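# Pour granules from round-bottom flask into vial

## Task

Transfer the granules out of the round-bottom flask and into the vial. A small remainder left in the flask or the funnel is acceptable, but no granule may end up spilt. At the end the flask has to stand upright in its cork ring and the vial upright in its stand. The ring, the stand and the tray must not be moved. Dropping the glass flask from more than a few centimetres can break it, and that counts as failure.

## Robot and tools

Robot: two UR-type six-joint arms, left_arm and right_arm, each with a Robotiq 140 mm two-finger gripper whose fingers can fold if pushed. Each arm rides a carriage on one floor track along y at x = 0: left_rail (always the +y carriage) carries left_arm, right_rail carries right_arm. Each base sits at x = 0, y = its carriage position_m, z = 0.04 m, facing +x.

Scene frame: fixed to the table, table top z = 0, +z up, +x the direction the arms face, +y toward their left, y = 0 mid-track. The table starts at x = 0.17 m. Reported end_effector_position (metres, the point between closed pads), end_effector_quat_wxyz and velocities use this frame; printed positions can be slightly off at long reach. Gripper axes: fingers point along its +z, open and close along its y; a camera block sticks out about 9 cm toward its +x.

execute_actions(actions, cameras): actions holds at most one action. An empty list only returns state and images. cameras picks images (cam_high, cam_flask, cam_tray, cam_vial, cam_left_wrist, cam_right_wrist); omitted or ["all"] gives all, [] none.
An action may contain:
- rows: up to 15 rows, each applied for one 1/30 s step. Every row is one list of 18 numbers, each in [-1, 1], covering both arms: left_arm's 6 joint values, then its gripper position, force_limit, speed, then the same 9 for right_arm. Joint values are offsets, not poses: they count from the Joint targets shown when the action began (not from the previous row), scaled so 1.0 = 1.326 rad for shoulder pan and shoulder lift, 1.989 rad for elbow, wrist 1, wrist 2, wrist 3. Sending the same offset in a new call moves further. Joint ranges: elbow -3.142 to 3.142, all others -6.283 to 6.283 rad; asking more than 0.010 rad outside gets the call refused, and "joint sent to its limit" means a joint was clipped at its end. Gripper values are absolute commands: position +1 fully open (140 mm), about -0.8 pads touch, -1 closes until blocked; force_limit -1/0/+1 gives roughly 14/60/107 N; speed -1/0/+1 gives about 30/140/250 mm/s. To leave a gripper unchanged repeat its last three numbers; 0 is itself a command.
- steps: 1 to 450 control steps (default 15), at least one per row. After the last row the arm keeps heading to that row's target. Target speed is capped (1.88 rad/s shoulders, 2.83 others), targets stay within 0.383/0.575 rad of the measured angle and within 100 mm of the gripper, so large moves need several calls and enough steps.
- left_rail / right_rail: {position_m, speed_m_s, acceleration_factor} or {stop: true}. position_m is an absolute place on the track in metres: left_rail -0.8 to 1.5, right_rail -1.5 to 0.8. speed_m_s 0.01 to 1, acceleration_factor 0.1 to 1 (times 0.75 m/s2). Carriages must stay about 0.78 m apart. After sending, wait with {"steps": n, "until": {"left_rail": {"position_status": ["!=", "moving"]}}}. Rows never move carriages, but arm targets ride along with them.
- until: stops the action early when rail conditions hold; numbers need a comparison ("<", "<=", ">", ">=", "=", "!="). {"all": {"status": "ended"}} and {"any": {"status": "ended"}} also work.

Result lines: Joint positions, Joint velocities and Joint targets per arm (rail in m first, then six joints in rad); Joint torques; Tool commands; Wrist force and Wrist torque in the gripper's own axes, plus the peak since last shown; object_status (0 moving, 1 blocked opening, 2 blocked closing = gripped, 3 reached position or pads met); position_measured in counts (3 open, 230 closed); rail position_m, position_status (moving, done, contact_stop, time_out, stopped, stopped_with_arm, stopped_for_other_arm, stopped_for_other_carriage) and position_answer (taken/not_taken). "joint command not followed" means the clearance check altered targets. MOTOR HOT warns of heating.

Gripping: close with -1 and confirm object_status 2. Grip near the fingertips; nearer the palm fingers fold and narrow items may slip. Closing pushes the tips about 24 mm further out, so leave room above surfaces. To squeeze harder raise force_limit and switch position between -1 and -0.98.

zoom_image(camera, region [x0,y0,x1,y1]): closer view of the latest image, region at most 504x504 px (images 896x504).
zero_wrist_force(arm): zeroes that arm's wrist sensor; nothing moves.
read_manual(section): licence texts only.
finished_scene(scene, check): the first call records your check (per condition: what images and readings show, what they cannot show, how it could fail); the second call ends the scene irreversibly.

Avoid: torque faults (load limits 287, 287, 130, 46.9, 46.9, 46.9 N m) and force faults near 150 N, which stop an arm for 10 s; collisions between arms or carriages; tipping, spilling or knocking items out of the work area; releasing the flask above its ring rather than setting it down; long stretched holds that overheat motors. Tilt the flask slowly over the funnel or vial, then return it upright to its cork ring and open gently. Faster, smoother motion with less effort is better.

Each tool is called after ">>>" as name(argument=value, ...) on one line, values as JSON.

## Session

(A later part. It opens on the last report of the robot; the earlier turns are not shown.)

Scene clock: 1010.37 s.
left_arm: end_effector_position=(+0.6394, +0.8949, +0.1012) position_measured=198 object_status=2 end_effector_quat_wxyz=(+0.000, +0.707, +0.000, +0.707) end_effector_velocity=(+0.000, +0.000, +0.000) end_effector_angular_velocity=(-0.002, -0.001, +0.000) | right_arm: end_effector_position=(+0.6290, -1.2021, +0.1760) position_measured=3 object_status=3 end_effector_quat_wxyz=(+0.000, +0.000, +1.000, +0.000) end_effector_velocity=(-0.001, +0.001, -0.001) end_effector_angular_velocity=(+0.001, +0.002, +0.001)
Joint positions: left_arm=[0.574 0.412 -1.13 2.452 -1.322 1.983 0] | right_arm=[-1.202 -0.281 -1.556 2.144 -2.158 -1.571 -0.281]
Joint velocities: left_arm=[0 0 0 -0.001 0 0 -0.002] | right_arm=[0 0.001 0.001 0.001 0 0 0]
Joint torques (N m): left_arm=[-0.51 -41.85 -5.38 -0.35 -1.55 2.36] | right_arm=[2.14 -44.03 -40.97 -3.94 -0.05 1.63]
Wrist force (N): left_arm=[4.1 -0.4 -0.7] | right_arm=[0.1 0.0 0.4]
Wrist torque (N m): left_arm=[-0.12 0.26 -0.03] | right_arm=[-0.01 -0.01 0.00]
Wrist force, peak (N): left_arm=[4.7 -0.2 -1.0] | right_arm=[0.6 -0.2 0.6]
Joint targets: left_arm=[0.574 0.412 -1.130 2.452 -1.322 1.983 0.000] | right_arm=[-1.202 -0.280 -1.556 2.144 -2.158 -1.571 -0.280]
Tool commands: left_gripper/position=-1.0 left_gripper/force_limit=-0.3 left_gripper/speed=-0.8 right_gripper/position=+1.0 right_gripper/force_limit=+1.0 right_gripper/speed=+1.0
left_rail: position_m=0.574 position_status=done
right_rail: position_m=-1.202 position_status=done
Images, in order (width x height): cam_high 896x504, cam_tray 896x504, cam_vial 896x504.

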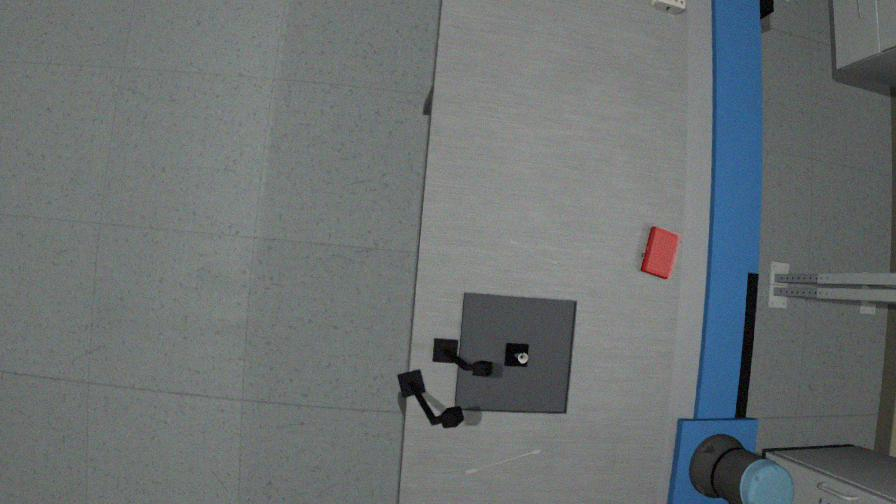

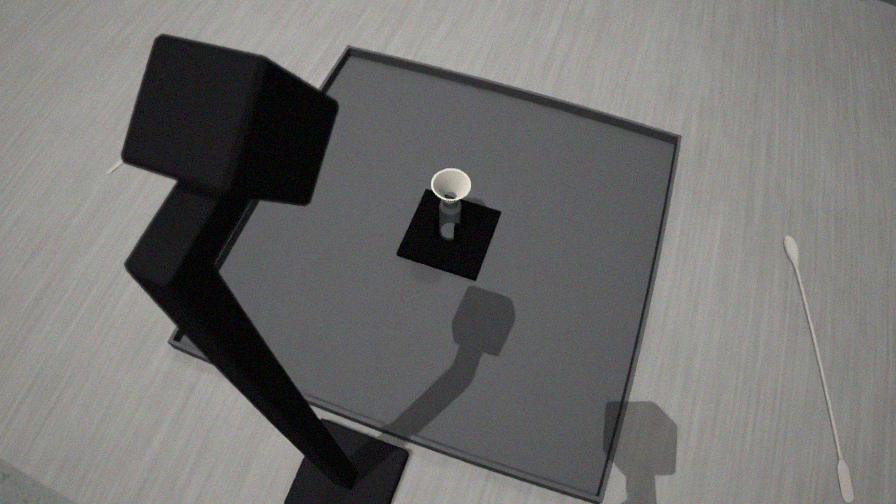

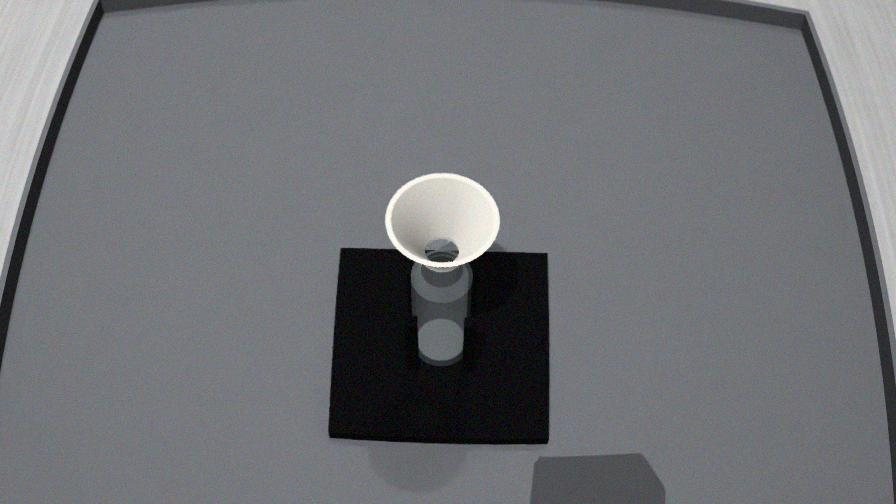

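>>> execute_actions(actions=[{"steps": 16, "rows": [[0,-0.00033,-0.00001,0.00023,0,0,-1,-0.3,-0.8,0,0,0,0,0,0,1,1,1],[0,-0.00208,-0.00008,0.00146,0,0,-1,-0.3,-0.8,0,0,0,0,0,0,1,1,1],[0,-0.00634,-0.00024,0.00446,0,0,-1,-0.3,-0.8,0,0,0,0,0,0,1,1,1],[0,-0.01333,-0.0005,0.00938,0,-0.00763,-1,-0.3,-0.8,0,0,0,0,0,0,1,1,1],[0,-0.02295,-0.00085,0.01615,0,-0.03053,-1,-0.3,-0.8,0,0,0,0,0,0,1,1,1],[0,-0.03464,-0.00129,0.02438,0,-0.0687,-1,-0.3,-0.8,0,0,0,0,0,0,1,1,1],[0,-0.04786,-0.00178,0.03369,0,-0.1145,-1,-0.3,-0.8,0,0,0,0,0,0,1,1,1],[0,-0.06141,-0.00228,0.04322,0,-0.1603,-1,-0.3,-0.8,0,0,0,0,0,0,1,1,1],[0,-0.07464,-0.00277,0.05253,0,-0.2061,-1,-0.3,-0.8,0,0,0,0,0,0,1,1,1],[0,-0.08633,-0.00321,0.06076,0,-0.2519,-1,-0.3,-0.8,0,0,0,0,0,0,1,1,1],[0,-0.09595,-0.00356,0.06753,0,-0.2977,-1,-0.3,-0.8,0,0,0,0,0,0,1,1,1],[0,-0.10294,-0.00382,0.07245,0,-0.3435,-1,-0.3,-0.8,0,0,0,0,0,0,1,1,1],[0,-0.1072,-0.00398,0.07545,0,-0.3817,-1,-0.3,-0.8,0,0,0,0,0,0,1,1,1],[0,-0.10895,-0.00405,0.07668,0,-0.4046,-1,-0.3,-0.8,0,0,0,0,0,0,1,1,1],[0,-0.109277,-0.004059,0.07691,0,-0.41227,-1,-0.3,-0.8,0,0,0,0,0,0,1,1,1]]}], cameras=["cam_left_wrist", "cam_flask"])

Scene clock: 1149.70 s.
left_arm: end_effector_position=(+0.6394, +0.8949, +0.1611) position_measured=198 object_status=2 end_effector_quat_wxyz=(+0.282, +0.648, +0.282, +0.649) end_effector_velocity=(+0.000, +0.000, +0.000) end_effector_angular_velocity=(-0.002, +0.000, +0.001) | right_arm: end_effector_position=(+0.6290, -1.2021, +0.1760) position_measured=3 object_status=3 end_effector_quat_wxyz=(+0.000, +0.000, +1.000, +0.000) end_effector_velocity=(-0.001, +0.000, +0.000) end_effector_angular_velocity=(+0.000, +0.002, +0.001)
Joint positions: left_arm=[0.574 0.412 -1.275 2.444 -1.169 1.983 -0.819] | right_arm=[-1.202 -0.281 -1.556 2.144 -2.158 -1.571 -0.281]
Joint velocities: left_arm=[0 0 0 0 0 0 -0.002] | right_arm=[0 0 -0.001 0.001 0.001 -0.001 0]
Joint torques (N m): left_arm=[-0.22 -62.52 -28.94 -1.08 -1.2 -1.7] | right_arm=[1.11 -47.07 -41.16 -3.51 0.32 1.75]
Wrist force (N): left_arm=[-1.4 -0.9 0.6] | right_arm=[-0.1 -0.1 0.3]
Wrist torque (N m): left_arm=[0.09 0.16 -0.03] | right_arm=[-0.03 0.03 0.00]
Wrist force, peak (N): left_arm=[4.5 -0.2 -0.3] | right_arm=[0.5 -0.3 0.8]
Joint targets: left_arm=[0.574 0.412 -1.275 2.444 -1.169 1.983 -0.820] | right_arm=[-1.202 -0.280 -1.556 2.144 -2.158 -1.571 -0.280]
left_rail: position_m=0.574 position_status=done
right_rail: position_m=-1.202 position_status=done
Images, in order (width x height): cam_flask 896x504, cam_left_wrist 896x504.

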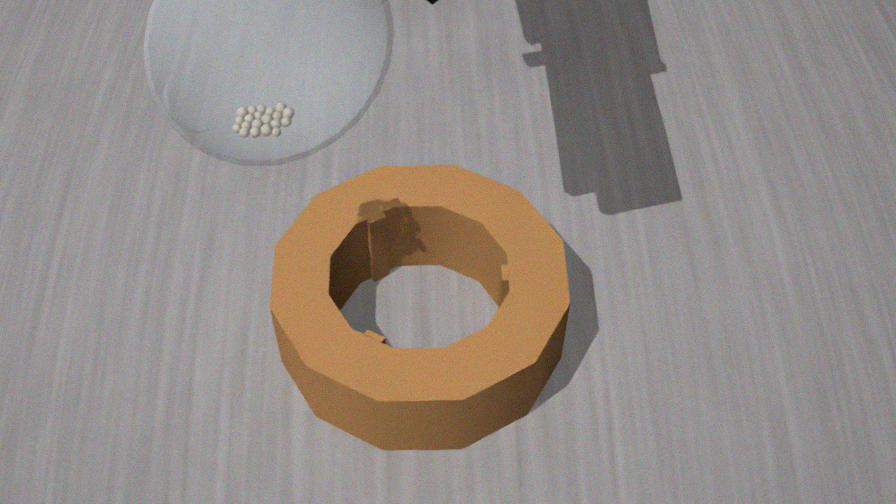

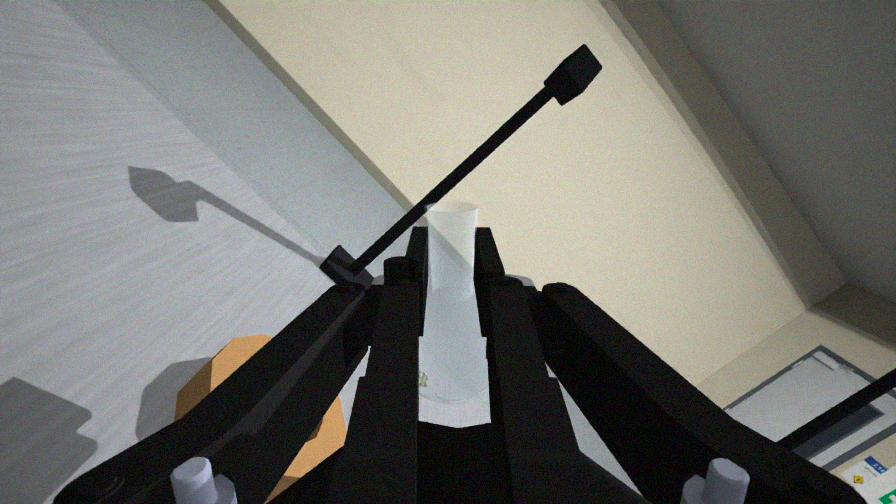

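>>> execute_actions(actions=[{"left_rail": {"position_m": -0.05}, "steps": 57, "rows": [[-0.0001,-0.00031,-0.00006,0.00061,-0.00008,-0.01155,-1,-0.3,-0.8,0,0,0,0,0,0,1,1,1],[-0.00063,-0.00198,-0.00038,0.00384,-0.0005,-0.04619,-1,-0.3,-0.8,0,0,0,0,0,0,1,1,1],[-0.00193,-0.00606,-0.00115,0.01172,-0.00153,-0.09238,-1,-0.3,-0.8,0,0,0,0,0,0,1,1,1],[-0.00406,-0.01274,-0.00241,0.02465,-0.00322,-0.13857,-1,-0.3,-0.8,0,0,0,0,0,0,1,1,1],[-0.00699,-0.02193,-0.00415,0.04242,-0.00555,-0.18476,-1,-0.3,-0.8,0,0,0,0,0,0,1,1,1],[-0.01054,-0.0331,-0.00627,0.06404,-0.00837,-0.23095,-1,-0.3,-0.8,0,0,0,0,0,0,1,1,1],[-0.01457,-0.04573,-0.00866,0.08848,-0.01157,-0.27713,-1,-0.3,-0.8,0,0,0,0,0,0,1,1,1],[-0.01869,-0.05868,-0.01111,0.11353,-0.01484,-0.32332,-1,-0.3,-0.8,0,0,0,0,0,0,1,1,1],[-0.02272,-0.07131,-0.0135,0.13797,-0.01804,-0.36951,-1,-0.3,-0.8,0,0,0,0,0,0,1,1,1],[-0.02628,-0.08248,-0.01562,0.15959,-0.02086,-0.4157,-1,-0.3,-0.8,0,0,0,0,0,0,1,1,1],[-0.0292,-0.09167,-0.01736,0.17736,-0.02319,-0.46189,-1,-0.3,-0.8,0,0,0,0,0,0,1,1,1],[-0.03133,-0.09836,-0.01863,0.19029,-0.02488,-0.50808,-1,-0.3,-0.8,0,0,0,0,0,0,1,1,1],[-0.03263,-0.10243,-0.0194,0.19817,-0.02591,-0.55427,-1,-0.3,-0.8,0,0,0,0,0,0,1,1,1],[-0.03316,-0.1041,-0.01971,0.2014,-0.02633,-0.58891,-1,-0.3,-0.8,0,0,0,0,0,0,1,1,1],[-0.033262,-0.104411,-0.019773,0.20201,-0.02641,-0.600456,-1,-0.3,-0.8,0,0,0,0,0,0,1,1,1]]}], cameras=["cam_left_wrist", "cam_vial", "cam_tray"])

Scene clock: 1189.30 s.
left_arm: end_effector_position=(+0.6274, +0.2504, +0.1601) position_measured=198 object_status=2 end_effector_quat_wxyz=(+0.545, +0.389, +0.673, +0.315) end_effector_velocity=(+0.000, -0.001, +0.000) end_effector_angular_velocity=(+0.000, -0.001, +0.000) | right_arm: end_effector_position=(+0.6290, -1.2021, +0.1760) position_measured=3 object_status=3 end_effector_quat_wxyz=(+0.000, +0.000, +1.000, +0.000) end_effector_velocity=(+0.001, +0.001, +0.001) end_effector_angular_velocity=(-0.001, -0.002, +0.001)
Joint positions: left_arm=[-0.05 0.368 -1.413 2.404 -0.767 1.93 -2.014] | right_arm=[-1.202 -0.281 -1.556 2.144 -2.158 -1.571 -0.281]
Joint velocities: left_arm=[-0.002 0 0 0 0 0 0] | right_arm=[0 0.002 0 -0.001 -0.001 0 0]
Joint torques (N m): left_arm=[-9.99 -53.36 -34.55 -0.41 -2.33 -2.06] | right_arm=[2.88 -44.86 -40.09 -3.41 -0.11 2.18]
Wrist force (N): left_arm=[0.0 -0.6 -0.3] | right_arm=[0.3 0.3 0.4]
Wrist torque (N m): left_arm=[0.06 -0.05 -0.02] | right_arm=[0.07 -0.07 0.01]
Wrist force, peak (N): left_arm=[-0.7 -2.9 0.4] | right_arm=[0.7 0.4 0.4]
Joint targets: left_arm=[-0.050 0.368 -1.413 2.404 -0.767 1.930 -2.014] | right_arm=[-1.202 -0.280 -1.556 2.144 -2.158 -1.571 -0.280]
left_rail: position_m=-0.050 position_status=done
right_rail: position_m=-1.202 position_status=done
Images, in order (width x height): cam_tray 896x504, cam_vial 896x504, cam_left_wrist 896x504.

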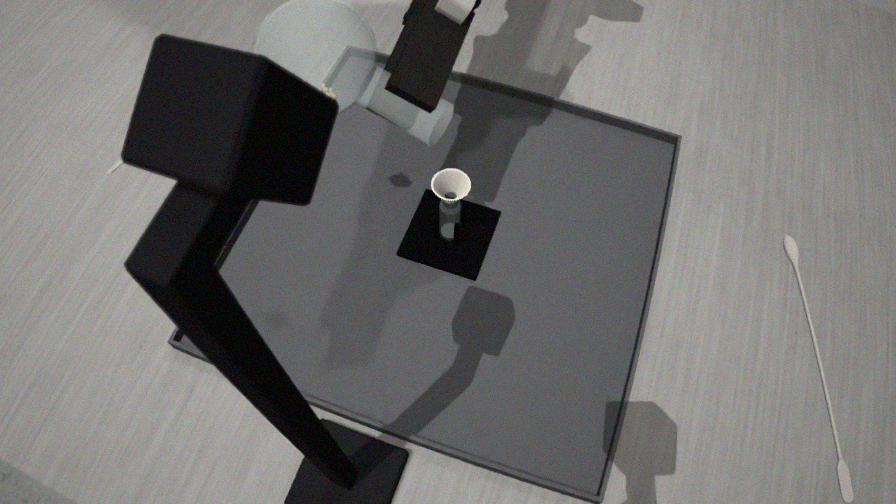

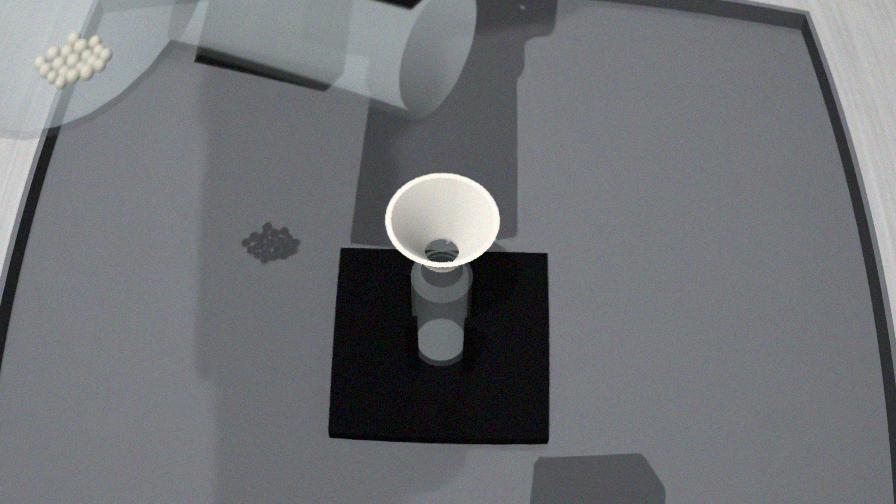

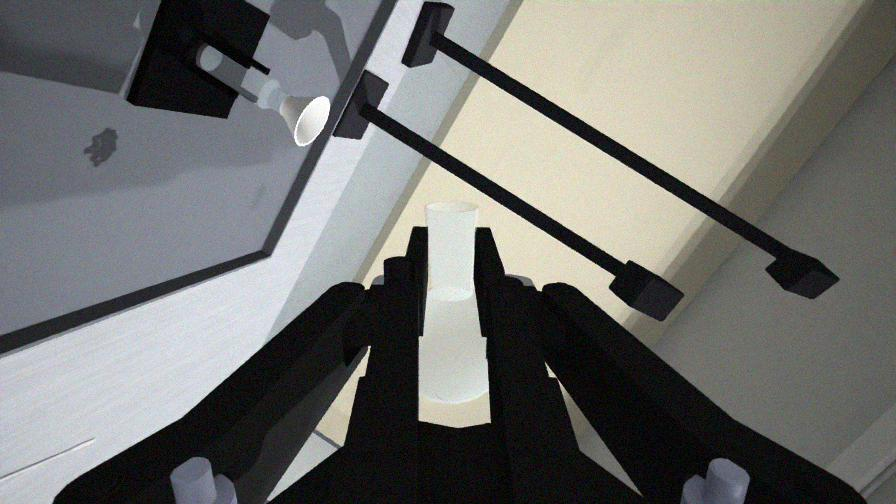

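>>> zoom_image(camera="cam_left_wrist", region=[250, 70, 360, 170])

>>> zoom_image(camera="cam_left_wrist", region=[410, 190, 500, 310])

Scaled by 4.582 from the camera's 896x504 image, which has a finer 1280x720 frame.

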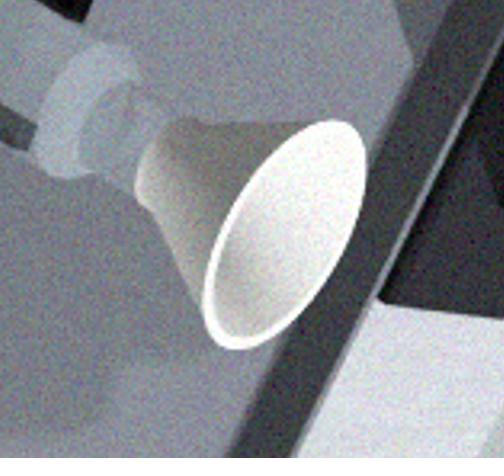

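Scaled by 4.200 from the camera's 896x504 image, which has a finer 1280x720 frame.

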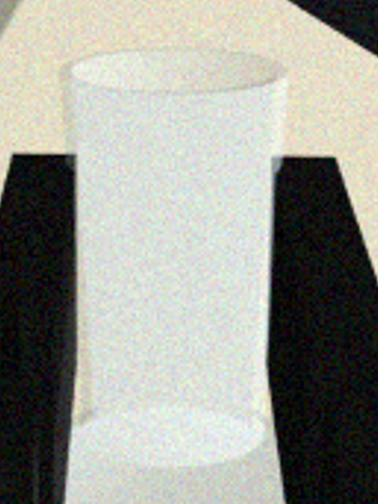

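>>> zoom_image(camera="cam_vial", region=[360, 0, 540, 280])

>>> zoom_image(camera="cam_tray", region=[340, 40, 520, 280])

Scaled by 1.800 from the camera's 896x504 image, which has a finer 1280x720 frame.

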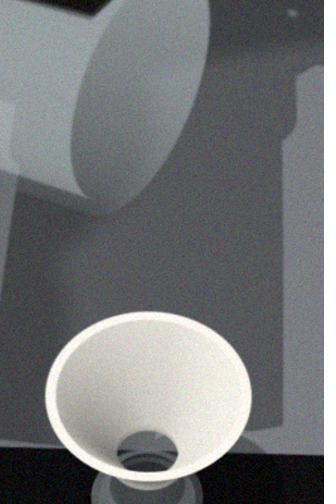

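Scaled by 2.100 from the camera's 896x504 image, which has a finer 1280x720 frame.

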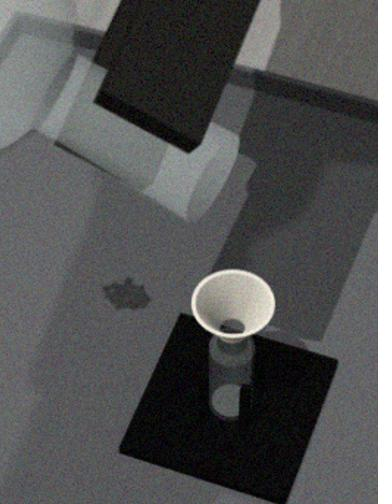

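I'll check the current state first.

>>> execute_actions(actions=[], cameras=["cam_vial", "cam_left_wrist", "cam_tray"])

Scene clock: 1274.37 s.
left_arm: end_effector_position=(+0.6274, +0.2503, +0.1601) position_measured=198 object_status=2 end_effector_quat_wxyz=(+0.545, +0.389, +0.673, +0.315) end_effector_velocity=(+0.000, +0.001, +0.000) end_effector_angular_velocity=(+0.001, +0.000, +0.002) | right_arm: end_effector_position=(+0.6290, -1.2021, +0.1760) position_measured=3 object_status=3 end_effector_quat_wxyz=(+0.000, +0.000, +1.000, +0.000) end_effector_velocity=(+0.000, +0.001, +0.000) end_effector_angular_velocity=(+0.002, +0.000, +0.001)
Joint positions: left_arm=[-0.05 0.368 -1.413 2.404 -0.767 1.93 -2.014] | right_arm=[-1.202 -0.281 -1.556 2.144 -2.158 -1.571 -0.28]
Joint velocities: left_arm=[0 0.001 0 0 0 -0.001 0.001] | right_arm=[0 0.001 0 0 0 0.002 0]
Joint torques (N m): left_arm=[-9.64 -53.64 -27.06 -0.97 1.11 -2.05] | right_arm=[1.14 -44.6 -39.87 -2.84 -0.26 2.47]
Wrist force (N): left_arm=[-0.2 -0.1 0.1] | right_arm=[0.1 0.0 0.2]
Wrist torque (N m): left_arm=[0.17 -0.02 -0.02] | right_arm=[-0.01 -0.03 0.00]
Wrist force, peak (N): left_arm=[-0.1 -1.2 -0.1] | right_arm=[0.4 0.3 0.6]
Joint targets: left_arm=[-0.050 0.368 -1.413 2.404 -0.767 1.930 -2.014] | right_arm=[-1.202 -0.280 -1.556 2.144 -2.158 -1.571 -0.280]
Tool commands: left_gripper/position=-1.0 left_gripper/force_limit=-0.3 left_gripper/speed=-0.8 right_gripper/position=+1.0 right_gripper/force_limit=+1.0 right_gripper/speed=+1.0
left_rail: position_m=-0.050 position_status=done
right_rail: position_m=-1.202 position_status=done
Images, in order (width x height): cam_tray 896x504, cam_vial 896x504, cam_left_wrist 896x504.

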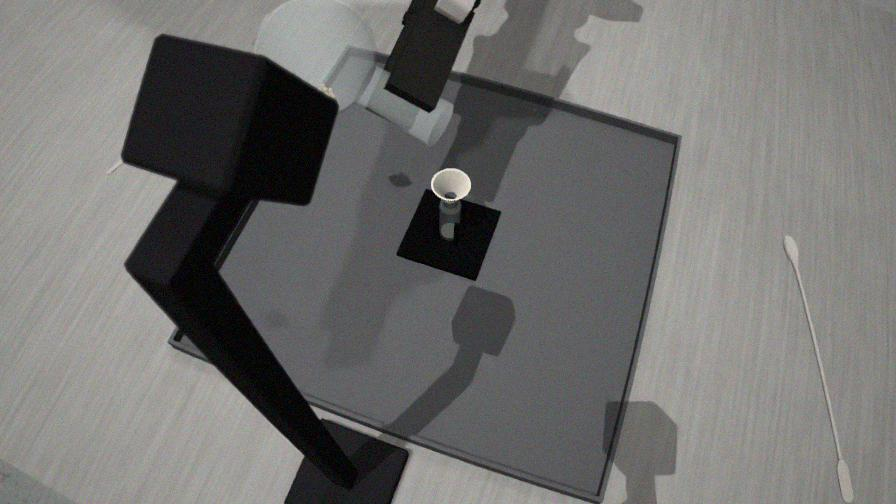

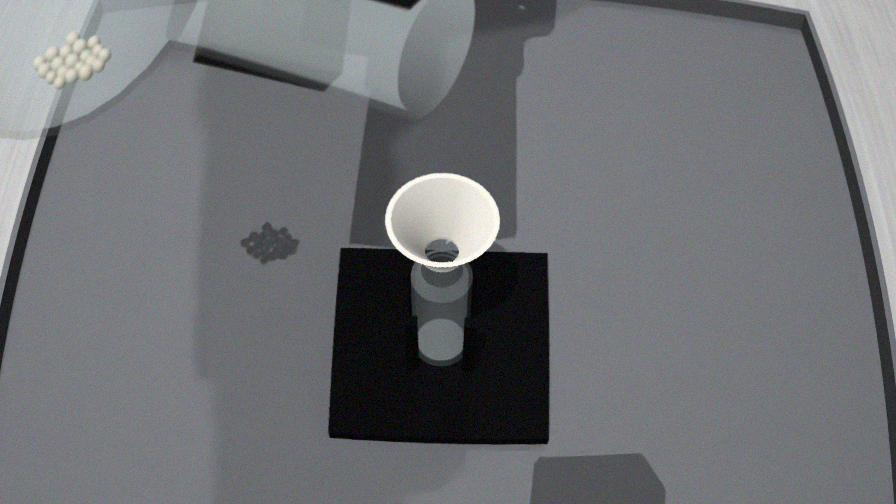

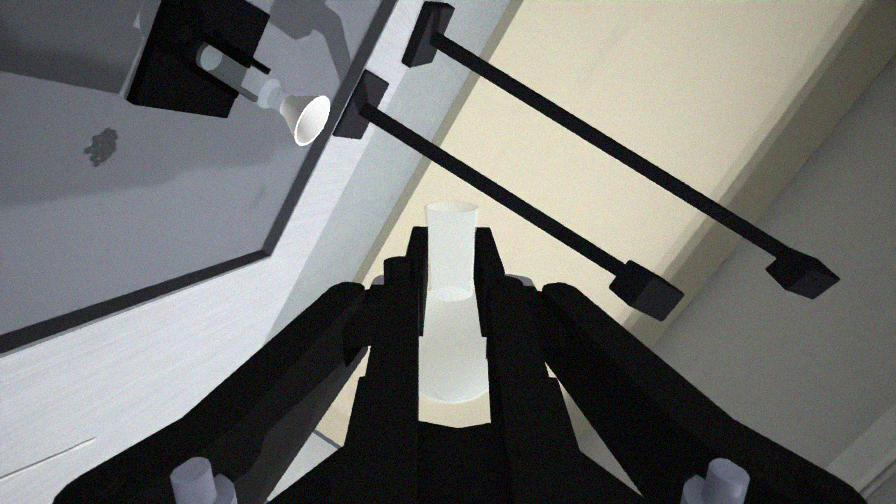

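>>> zoom_image(camera="cam_left_wrist", region=[250, 70, 370, 170])

>>> zoom_image(camera="cam_left_wrist", region=[392, 180, 512, 280])

>>> zoom_image(camera="cam_vial", region=[340, 0, 540, 160])

Scaled by 4.200 from the camera's 896x504 image, which has a finer 1280x720 frame.

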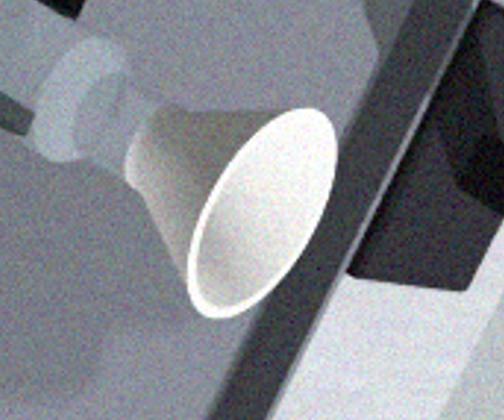

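Scaled by 4.200 from the camera's 896x504 image, which has a finer 1280x720 frame.

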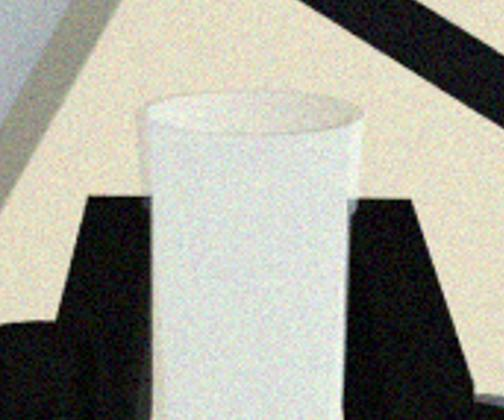

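Scaled by 2.520 from the camera's 896x504 image, which has a finer 1280x720 frame.

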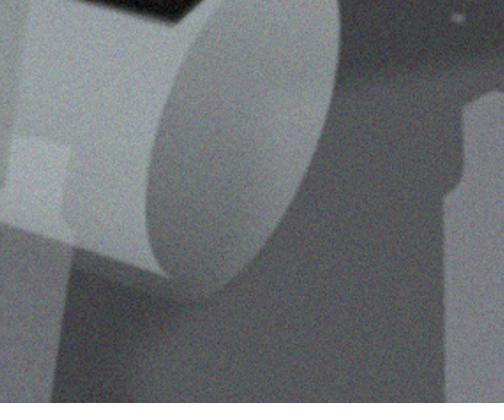

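>>> zoom_image(camera="cam_vial", region=[372, 160, 512, 290])

>>> zoom_image(camera="cam_vial", region=[310, 230, 570, 450])

>>> zoom_image(camera="cam_vial", region=[0, 0, 180, 140])

Scaled by 3.600 from the camera's 896x504 image, which has a finer 1280x720 frame.

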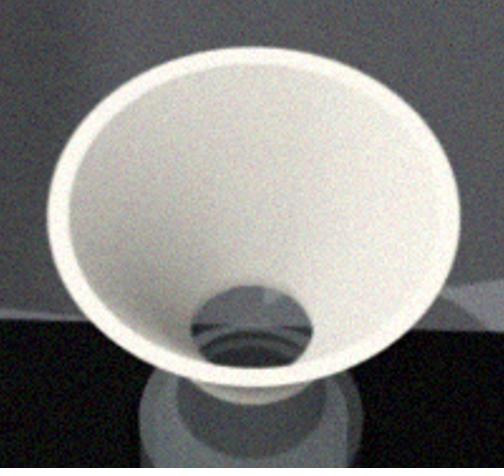

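Scaled by 1.938 from the camera's 896x504 image, which has a finer 1280x720 frame.

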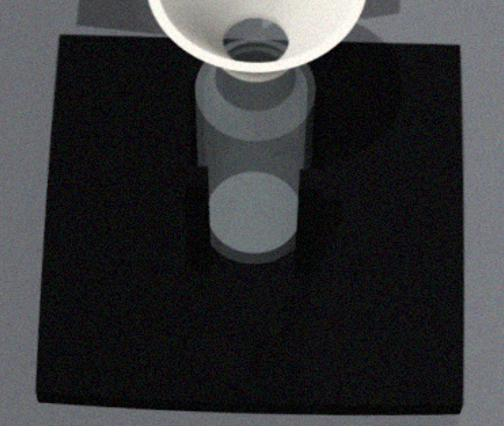

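Scaled by 2.800 from the camera's 896x504 image, which has a finer 1280x720 frame.

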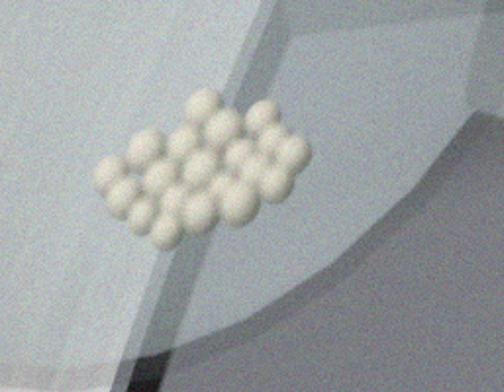

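>>> execute_actions(actions=[{"rows": [
[0.00004,0.00028,0.00002,-0.00021,0.00003,-0.00052,-1,-0.3,-0.8,0,0,0,0,0,0,1,1,1],
[0.00028,0.00179,0.00015,-0.00133,0.00018,-0.00329,-1,-0.3,-0.8,0,0,0,0,0,0,1,1,1],
[0.00085,0.00546,0.00046,-0.00406,0.00055,-0.01004,-1,-0.3,-0.8,0,0,0,0,0,0,1,1,1],
[0.00178,0.01149,0.00097,-0.00853,0.00116,-0.02113,-1,-0.3,-0.8,0,0,0,0,0,0,1,1,1],
[0.00307,0.01978,0.00168,-0.01468,0.00199,-0.03637,-1,-0.3,-0.8,0,0,0,0,0,0,1,1,1],
[0.00463,0.02985,0.00253,-0.02217,0.00301,-0.05489,-1,-0.3,-0.8,0,0,0,0,0,0,1,1,1],
[0.00640,0.04125,0.00350,-0.03063,0.00416,-0.07585,-1,-0.3,-0.8,0,0,0,0,0,0,1,1,1],
[0.00821,0.05292,0.00449,-0.03930,0.00534,-0.09732,-1,-0.3,-0.8,0,0,0,0,0,0,1,1,1],
[0.00998,0.06432,0.00546,-0.04776,0.00649,-0.11827,-1,-0.3,-0.8,0,0,0,0,0,0,1,1,1],
[0.01154,0.07439,0.00631,-0.05524,0.00750,-0.13680,-1,-0.3,-0.8,0,0,0,0,0,0,1,1,1],
[0.01283,0.08268,0.00701,-0.06139,0.00834,-0.15204,-1,-0.3,-0.8,0,0,0,0,0,0,1,1,1],
[0.01376,0.08871,0.00752,-0.06587,0.00895,-0.16313,-1,-0.3,-0.8,0,0,0,0,0,0,1,1,1],
[0.01433,0.09238,0.00784,-0.06860,0.00932,-0.16988,-1,-0.3,-0.8,0,0,0,0,0,0,1,1,1],
[0.01457,0.09388,0.00796,-0.06971,0.00947,-0.17265,-1,-0.3,-0.8,0,0,0,0,0,0,1,1,1],
[0.01461,0.09417,0.00799,-0.06992,0.00950,-0.17317,-1,-0.3,-0.8,0,0,0,0,0,0,1,1,1]
], "steps": 15}], cameras=["cam_vial", "cam_tray", "cam_left_wrist"])

Scene clock: 1356.23 s.
left_arm: end_effector_position=(+0.6255, +0.2575, +0.1043) position_measured=198 object_status=2 end_effector_quat_wxyz=(+0.591, +0.266, +0.730, +0.216) end_effector_velocity=(+0.000, +0.000, +0.000) end_effector_angular_velocity=(-0.004, +0.000, +0.001) | right_arm: end_effector_position=(+0.6290, -1.2021, +0.1760) position_measured=3 object_status=3 end_effector_quat_wxyz=(+0.000, +0.000, +1.000, +0.000) end_effector_velocity=(+0.001, -0.001, +0.001) end_effector_angular_velocity=(-0.001, -0.001, -0.001)
Joint positions: left_arm=[-0.05 0.388 -1.289 2.42 -0.906 1.949 -2.358] | right_arm=[-1.202 -0.281 -1.556 2.144 -2.158 -1.571 -0.28]
Joint velocities: left_arm=[0 0.001 0.001 0 -0.001 0.001 -0.004] | right_arm=[0 -0.001 0 -0.001 0 0 0]
Joint torques (N m): left_arm=[12.93 -33.18 -9.85 -3.81 3.33 -1.95] | right_arm=[3.29 -45.3 -38.8 -3.36 -0.26 2.69]
Wrist force (N): left_arm=[0.2 -0.4 0.0] | right_arm=[0.4 0.3 0.1]
Wrist torque (N m): left_arm=[0.00 -0.15 -0.05] | right_arm=[0.06 -0.08 0.01]
Wrist force, peak (N): left_arm=[-1.3 0.7 -0.4] | right_arm=[0.7 0.4 0.2]
Joint targets: left_arm=[-0.050 0.388 -1.289 2.420 -0.906 1.949 -2.358] | right_arm=[-1.202 -0.280 -1.556 2.144 -2.158 -1.571 -0.280]
left_rail: position_m=-0.050 position_status=done
right_rail: position_m=-1.202 position_status=done
Images, in order (width x height): cam_tray 896x504, cam_vial 896x504, cam_left_wrist 896x504.

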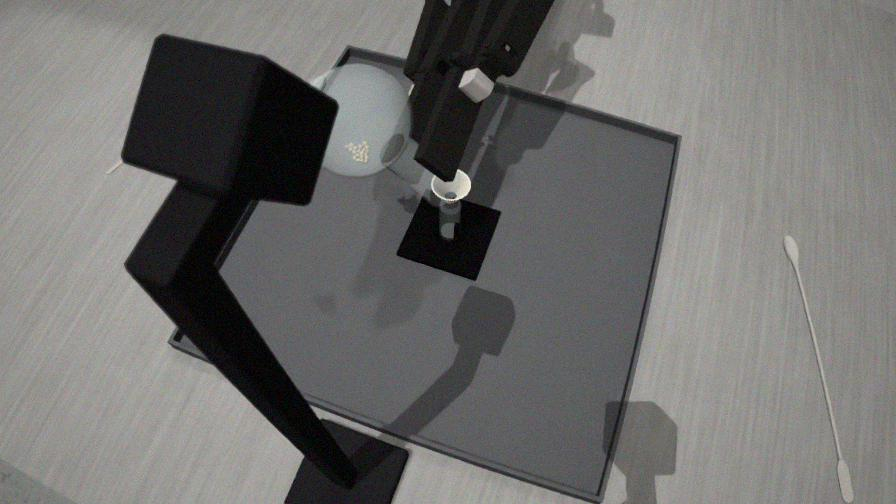

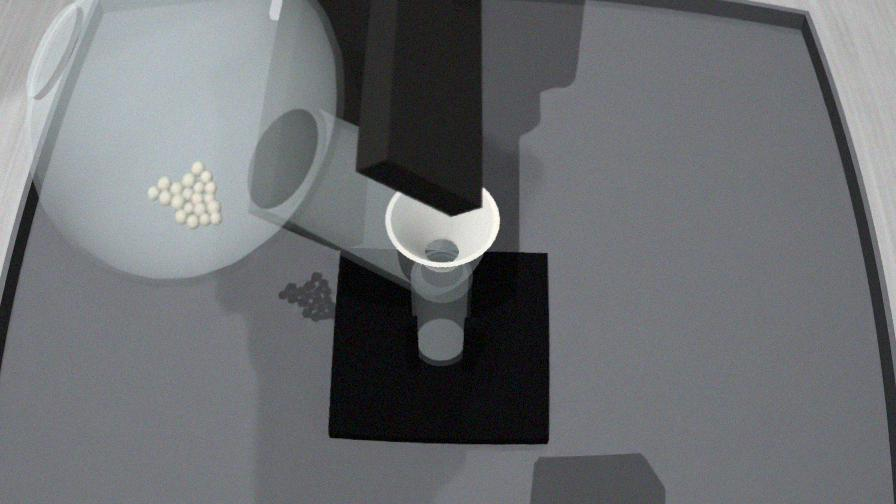

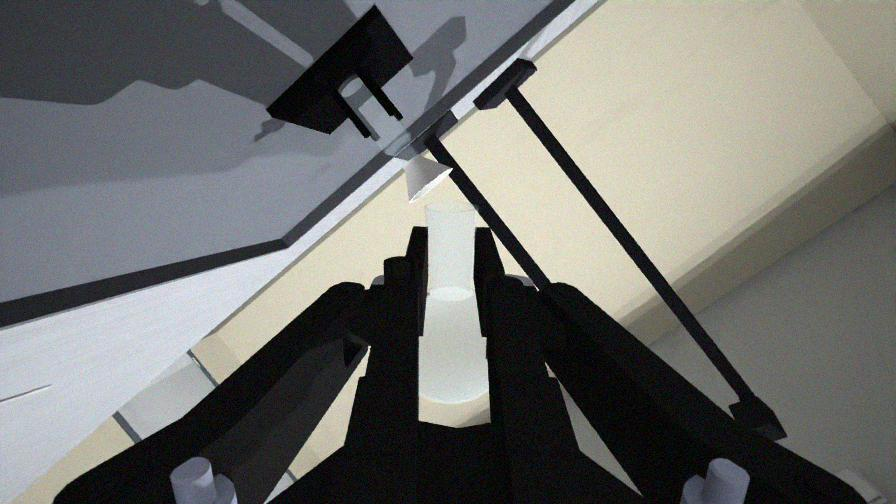

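>>> zoom_image(camera="cam_vial", region=[330, 130, 550, 330])

>>> zoom_image(camera="cam_left_wrist", region=[370, 120, 510, 260])

>>> zoom_image(camera="cam_tray", region=[370, 110, 510, 260])

Scaled by 2.291 from the camera's 896x504 image, which has a finer 1280x720 frame.

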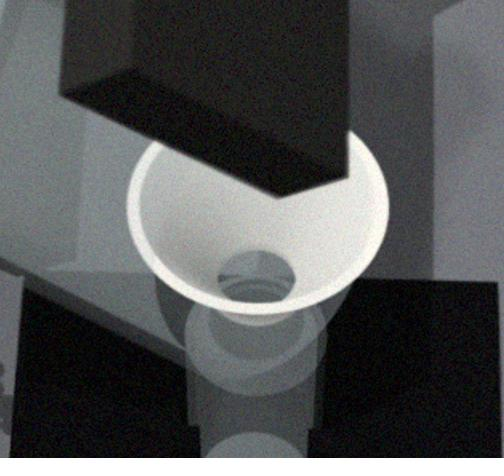

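Scaled by 3.600 from the camera's 896x504 image, which has a finer 1280x720 frame.

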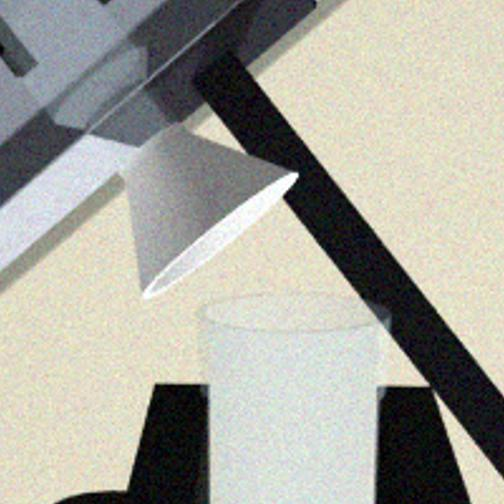

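Scaled by 3.360 from the camera's 896x504 image, which has a finer 1280x720 frame.

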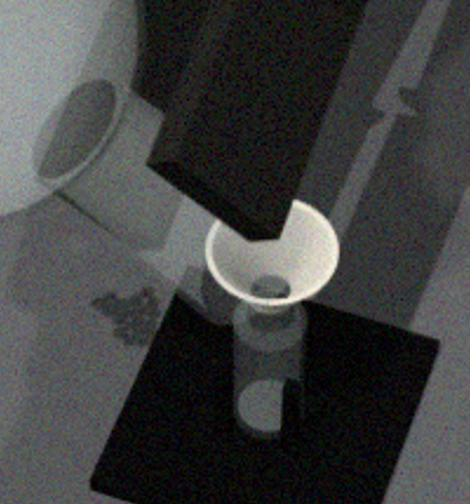

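>>> zoom_image(camera="cam_vial", region=[0, 0, 380, 300])

>>> zoom_image(camera="cam_vial", region=[230, 90, 390, 220])

>>> zoom_image(camera="cam_vial", region=[330, 220, 490, 320])

Scaled by 1.326 from the camera's 896x504 image, which has a finer 1280x720 frame.

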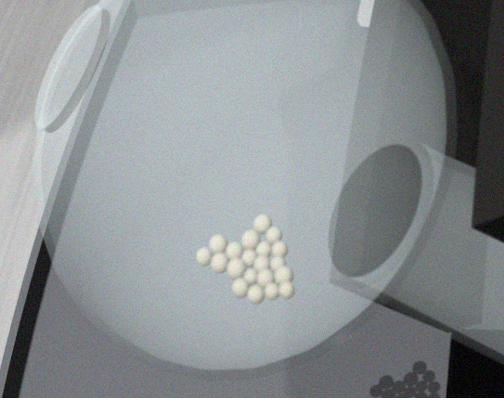

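Scaled by 3.150 from the camera's 896x504 image, which has a finer 1280x720 frame.

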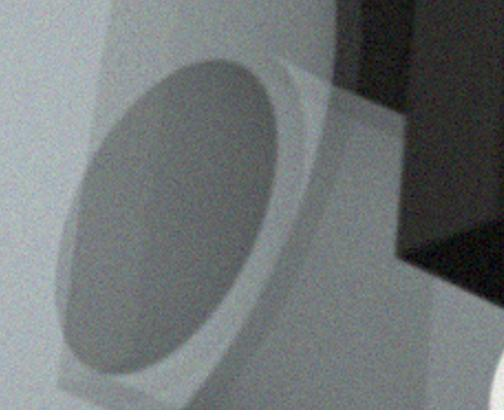

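Scaled by 3.150 from the camera's 896x504 image, which has a finer 1280x720 frame.

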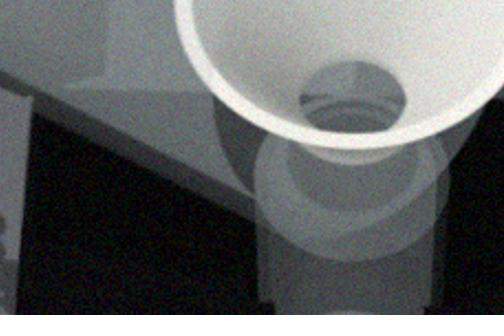

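>>> zoom_image(camera="cam_tray", region=[380, 130, 500, 230])

>>> zoom_image(camera="cam_vial", region=[380, 230, 500, 310])

Scaled by 4.200 from the camera's 896x504 image, which has a finer 1280x720 frame.

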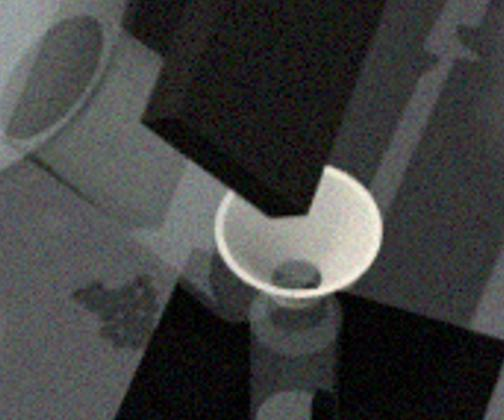

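Scaled by 4.200 from the camera's 896x504 image, which has a finer 1280x720 frame.

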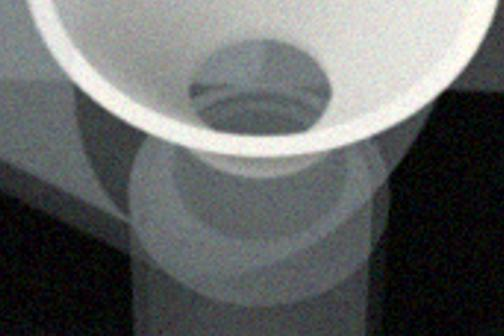

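>>> execute_actions(actions=[{"rows": [
[0.00007,-0.00003,0.00001,0.00001,0.00004,-0.00012,-1,-0.3,-0.8,0,0,0,0,0,0,1,1,1],
[0.00041,-0.00018,0.00007,0.00007,0.00027,-0.00077,-1,-0.3,-0.8,0,0,0,0,0,0,1,1,1],
[0.00126,-0.00054,0.00022,0.00022,0.00082,-0.00234,-1,-0.3,-0.8,0,0,0,0,0,0,1,1,1],
[0.00265,-0.00114,0.00045,0.00047,0.00172,-0.00492,-1,-0.3,-0.8,0,0,0,0,0,0,1,1,1],
[0.00455,-0.00196,0.00078,0.00081,0.00296,-0.00847,-1,-0.3,-0.8,0,0,0,0,0,0,1,1,1],
[0.00687,-0.00296,0.00118,0.00122,0.00447,-0.01279,-1,-0.3,-0.8,0,0,0,0,0,0,1,1,1],
[0.00950,-0.00409,0.00163,0.00169,0.00617,-0.01767,-1,-0.3,-0.8,0,0,0,0,0,0,1,1,1],
[0.01219,-0.00524,0.00209,0.00216,0.00792,-0.02268,-1,-0.3,-0.8,0,0,0,0,0,0,1,1,1],
[0.01481,-0.00637,0.00254,0.00263,0.00962,-0.02756,-1,-0.3,-0.8,0,0,0,0,0,0,1,1,1],
[0.01713,-0.00737,0.00294,0.00304,0.01113,-0.03188,-1,-0.3,-0.8,0,0,0,0,0,0,1,1,1],
[0.01904,-0.00819,0.00326,0.00338,0.01237,-0.03543,-1,-0.3,-0.8,0,0,0,0,0,0,1,1,1],
[0.02043,-0.00879,0.00350,0.00363,0.01327,-0.03801,-1,-0.3,-0.8,0,0,0,0,0,0,1,1,1],
[0.02127,-0.00915,0.00365,0.00378,0.01382,-0.03958,-1,-0.3,-0.8,0,0,0,0,0,0,1,1,1],
[0.02162,-0.00930,0.00370,0.00384,0.01404,-0.04023,-1,-0.3,-0.8,0,0,0,0,0,0,1,1,1],
[0.02169,-0.00933,0.00372,0.00385,0.01409,-0.04035,-1,-0.3,-0.8,0,0,0,0,0,0,1,1,1]
], "steps": 15}], cameras=["cam_vial", "cam_tray", "cam_left_wrist"])

>>> zoom_image(camera="cam_vial", region=[360, 150, 530, 290])

>>> zoom_image(camera="cam_left_wrist", region=[370, 120, 510, 260])

>>> zoom_image(camera="cam_tray", region=[380, 130, 500, 230])

Scene clock: 1733.53 s.
left_arm: end_effector_position=(+0.6120, +0.2637, +0.1076) position_measured=198 object_status=2 end_effector_quat_wxyz=(+0.600, +0.234, +0.741, +0.190) end_effector_velocity=(+0.000, +0.001, +0.000) end_effector_angular_velocity=(-0.004, -0.001, +0.001) | right_arm: end_effector_position=(+0.6290, -1.2021, +0.1760) position_measured=3 object_status=3 end_effector_quat_wxyz=(+0.000, +0.000, +1.000, +0.000) end_effector_velocity=(+0.001, +0.000, +0.001) end_effector_angular_velocity=(+0.000, -0.002, +0.001)
Joint positions: left_arm=[-0.05 0.416 -1.301 2.428 -0.899 1.977 -2.438] | right_arm=[-1.202 -0.281 -1.556 2.144 -2.158 -1.571 -0.28]
Joint velocities: left_arm=[0 0.002 -0.001 0 0 0.002 -0.004] | right_arm=[0 0 -0.002 -0.001 0 0.001 -0.001]
Joint torques (N m): left_arm=[9.6 -58.67 -9.7 0.09 3.11 -1.5] | right_arm=[2.48 -46.32 -40.1 -3.5 -0.88 2.82]
Wrist force (N): left_arm=[0.4 -0.3 -0.8] | right_arm=[0.5 0.0 0.1]
Wrist torque (N m): left_arm=[0.00 -0.19 -0.05] | right_arm=[-0.01 -0.10 0.01]
Wrist force, peak (N): left_arm=[0.7 -0.4 -1.0] | right_arm=[0.7 0.3 0.4]
Joint targets: left_arm=[-0.050 0.416 -1.301 2.428 -0.899 1.977 -2.438] | right_arm=[-1.202 -0.280 -1.556 2.144 -2.158 -1.571 -0.280]
left_rail: position_m=-0.050 position_status=done
right_rail: position_m=-1.202 position_status=done
Images, in order (width x height): cam_tray 896x504, cam_vial 896x504, cam_left_wrist 896x504.

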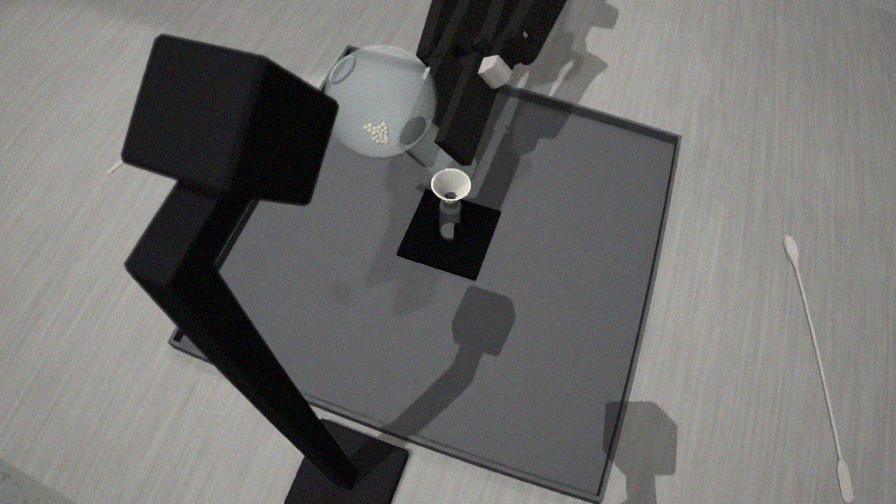

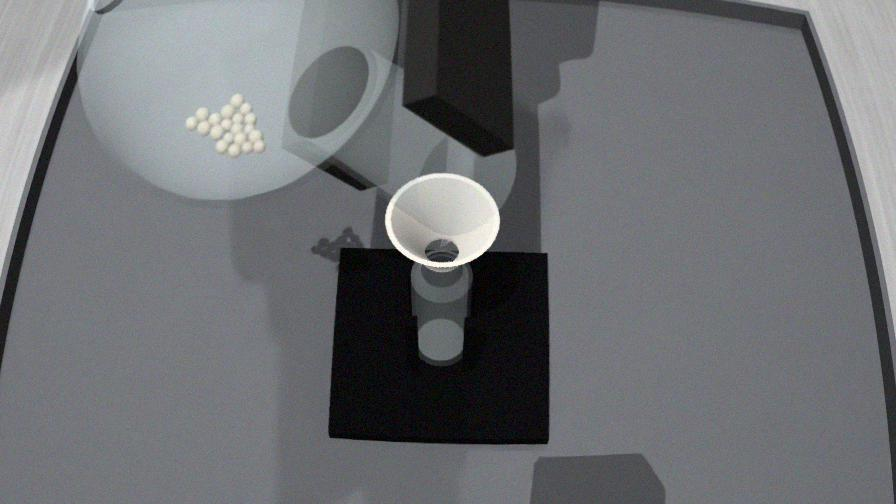

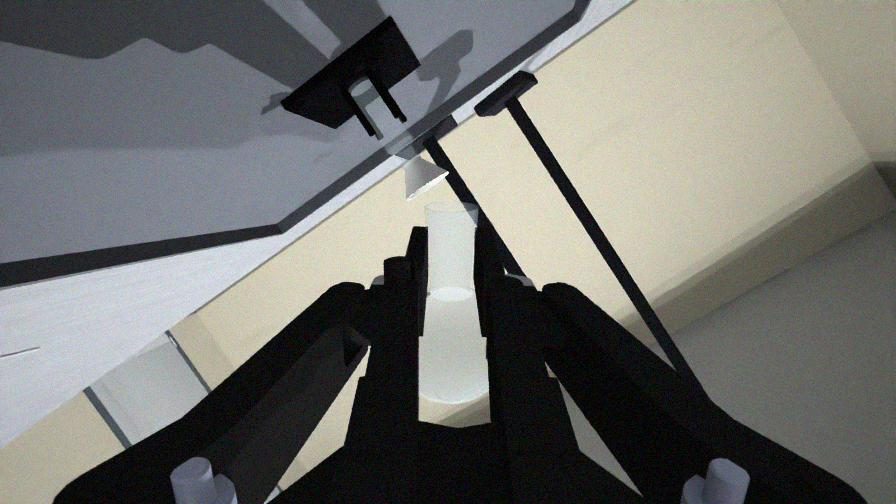

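Scaled by 2.965 from the camera's 896x504 image, which has a finer 1280x720 frame.

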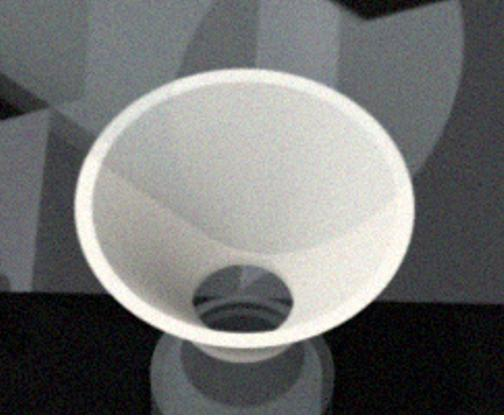

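Scaled by 3.600 from the camera's 896x504 image, which has a finer 1280x720 frame.

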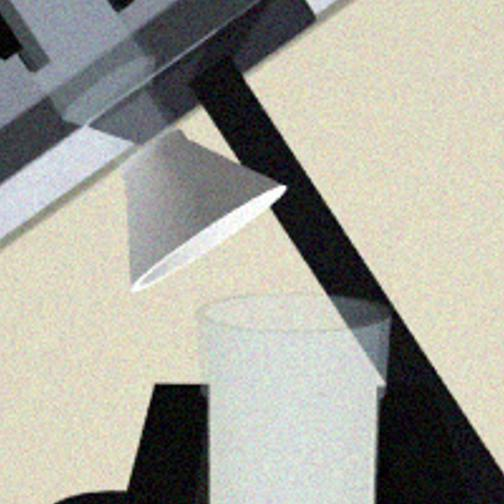

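Scaled by 4.200 from the camera's 896x504 image, which has a finer 1280x720 frame.

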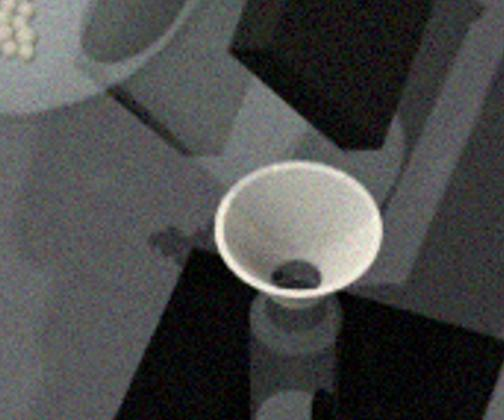

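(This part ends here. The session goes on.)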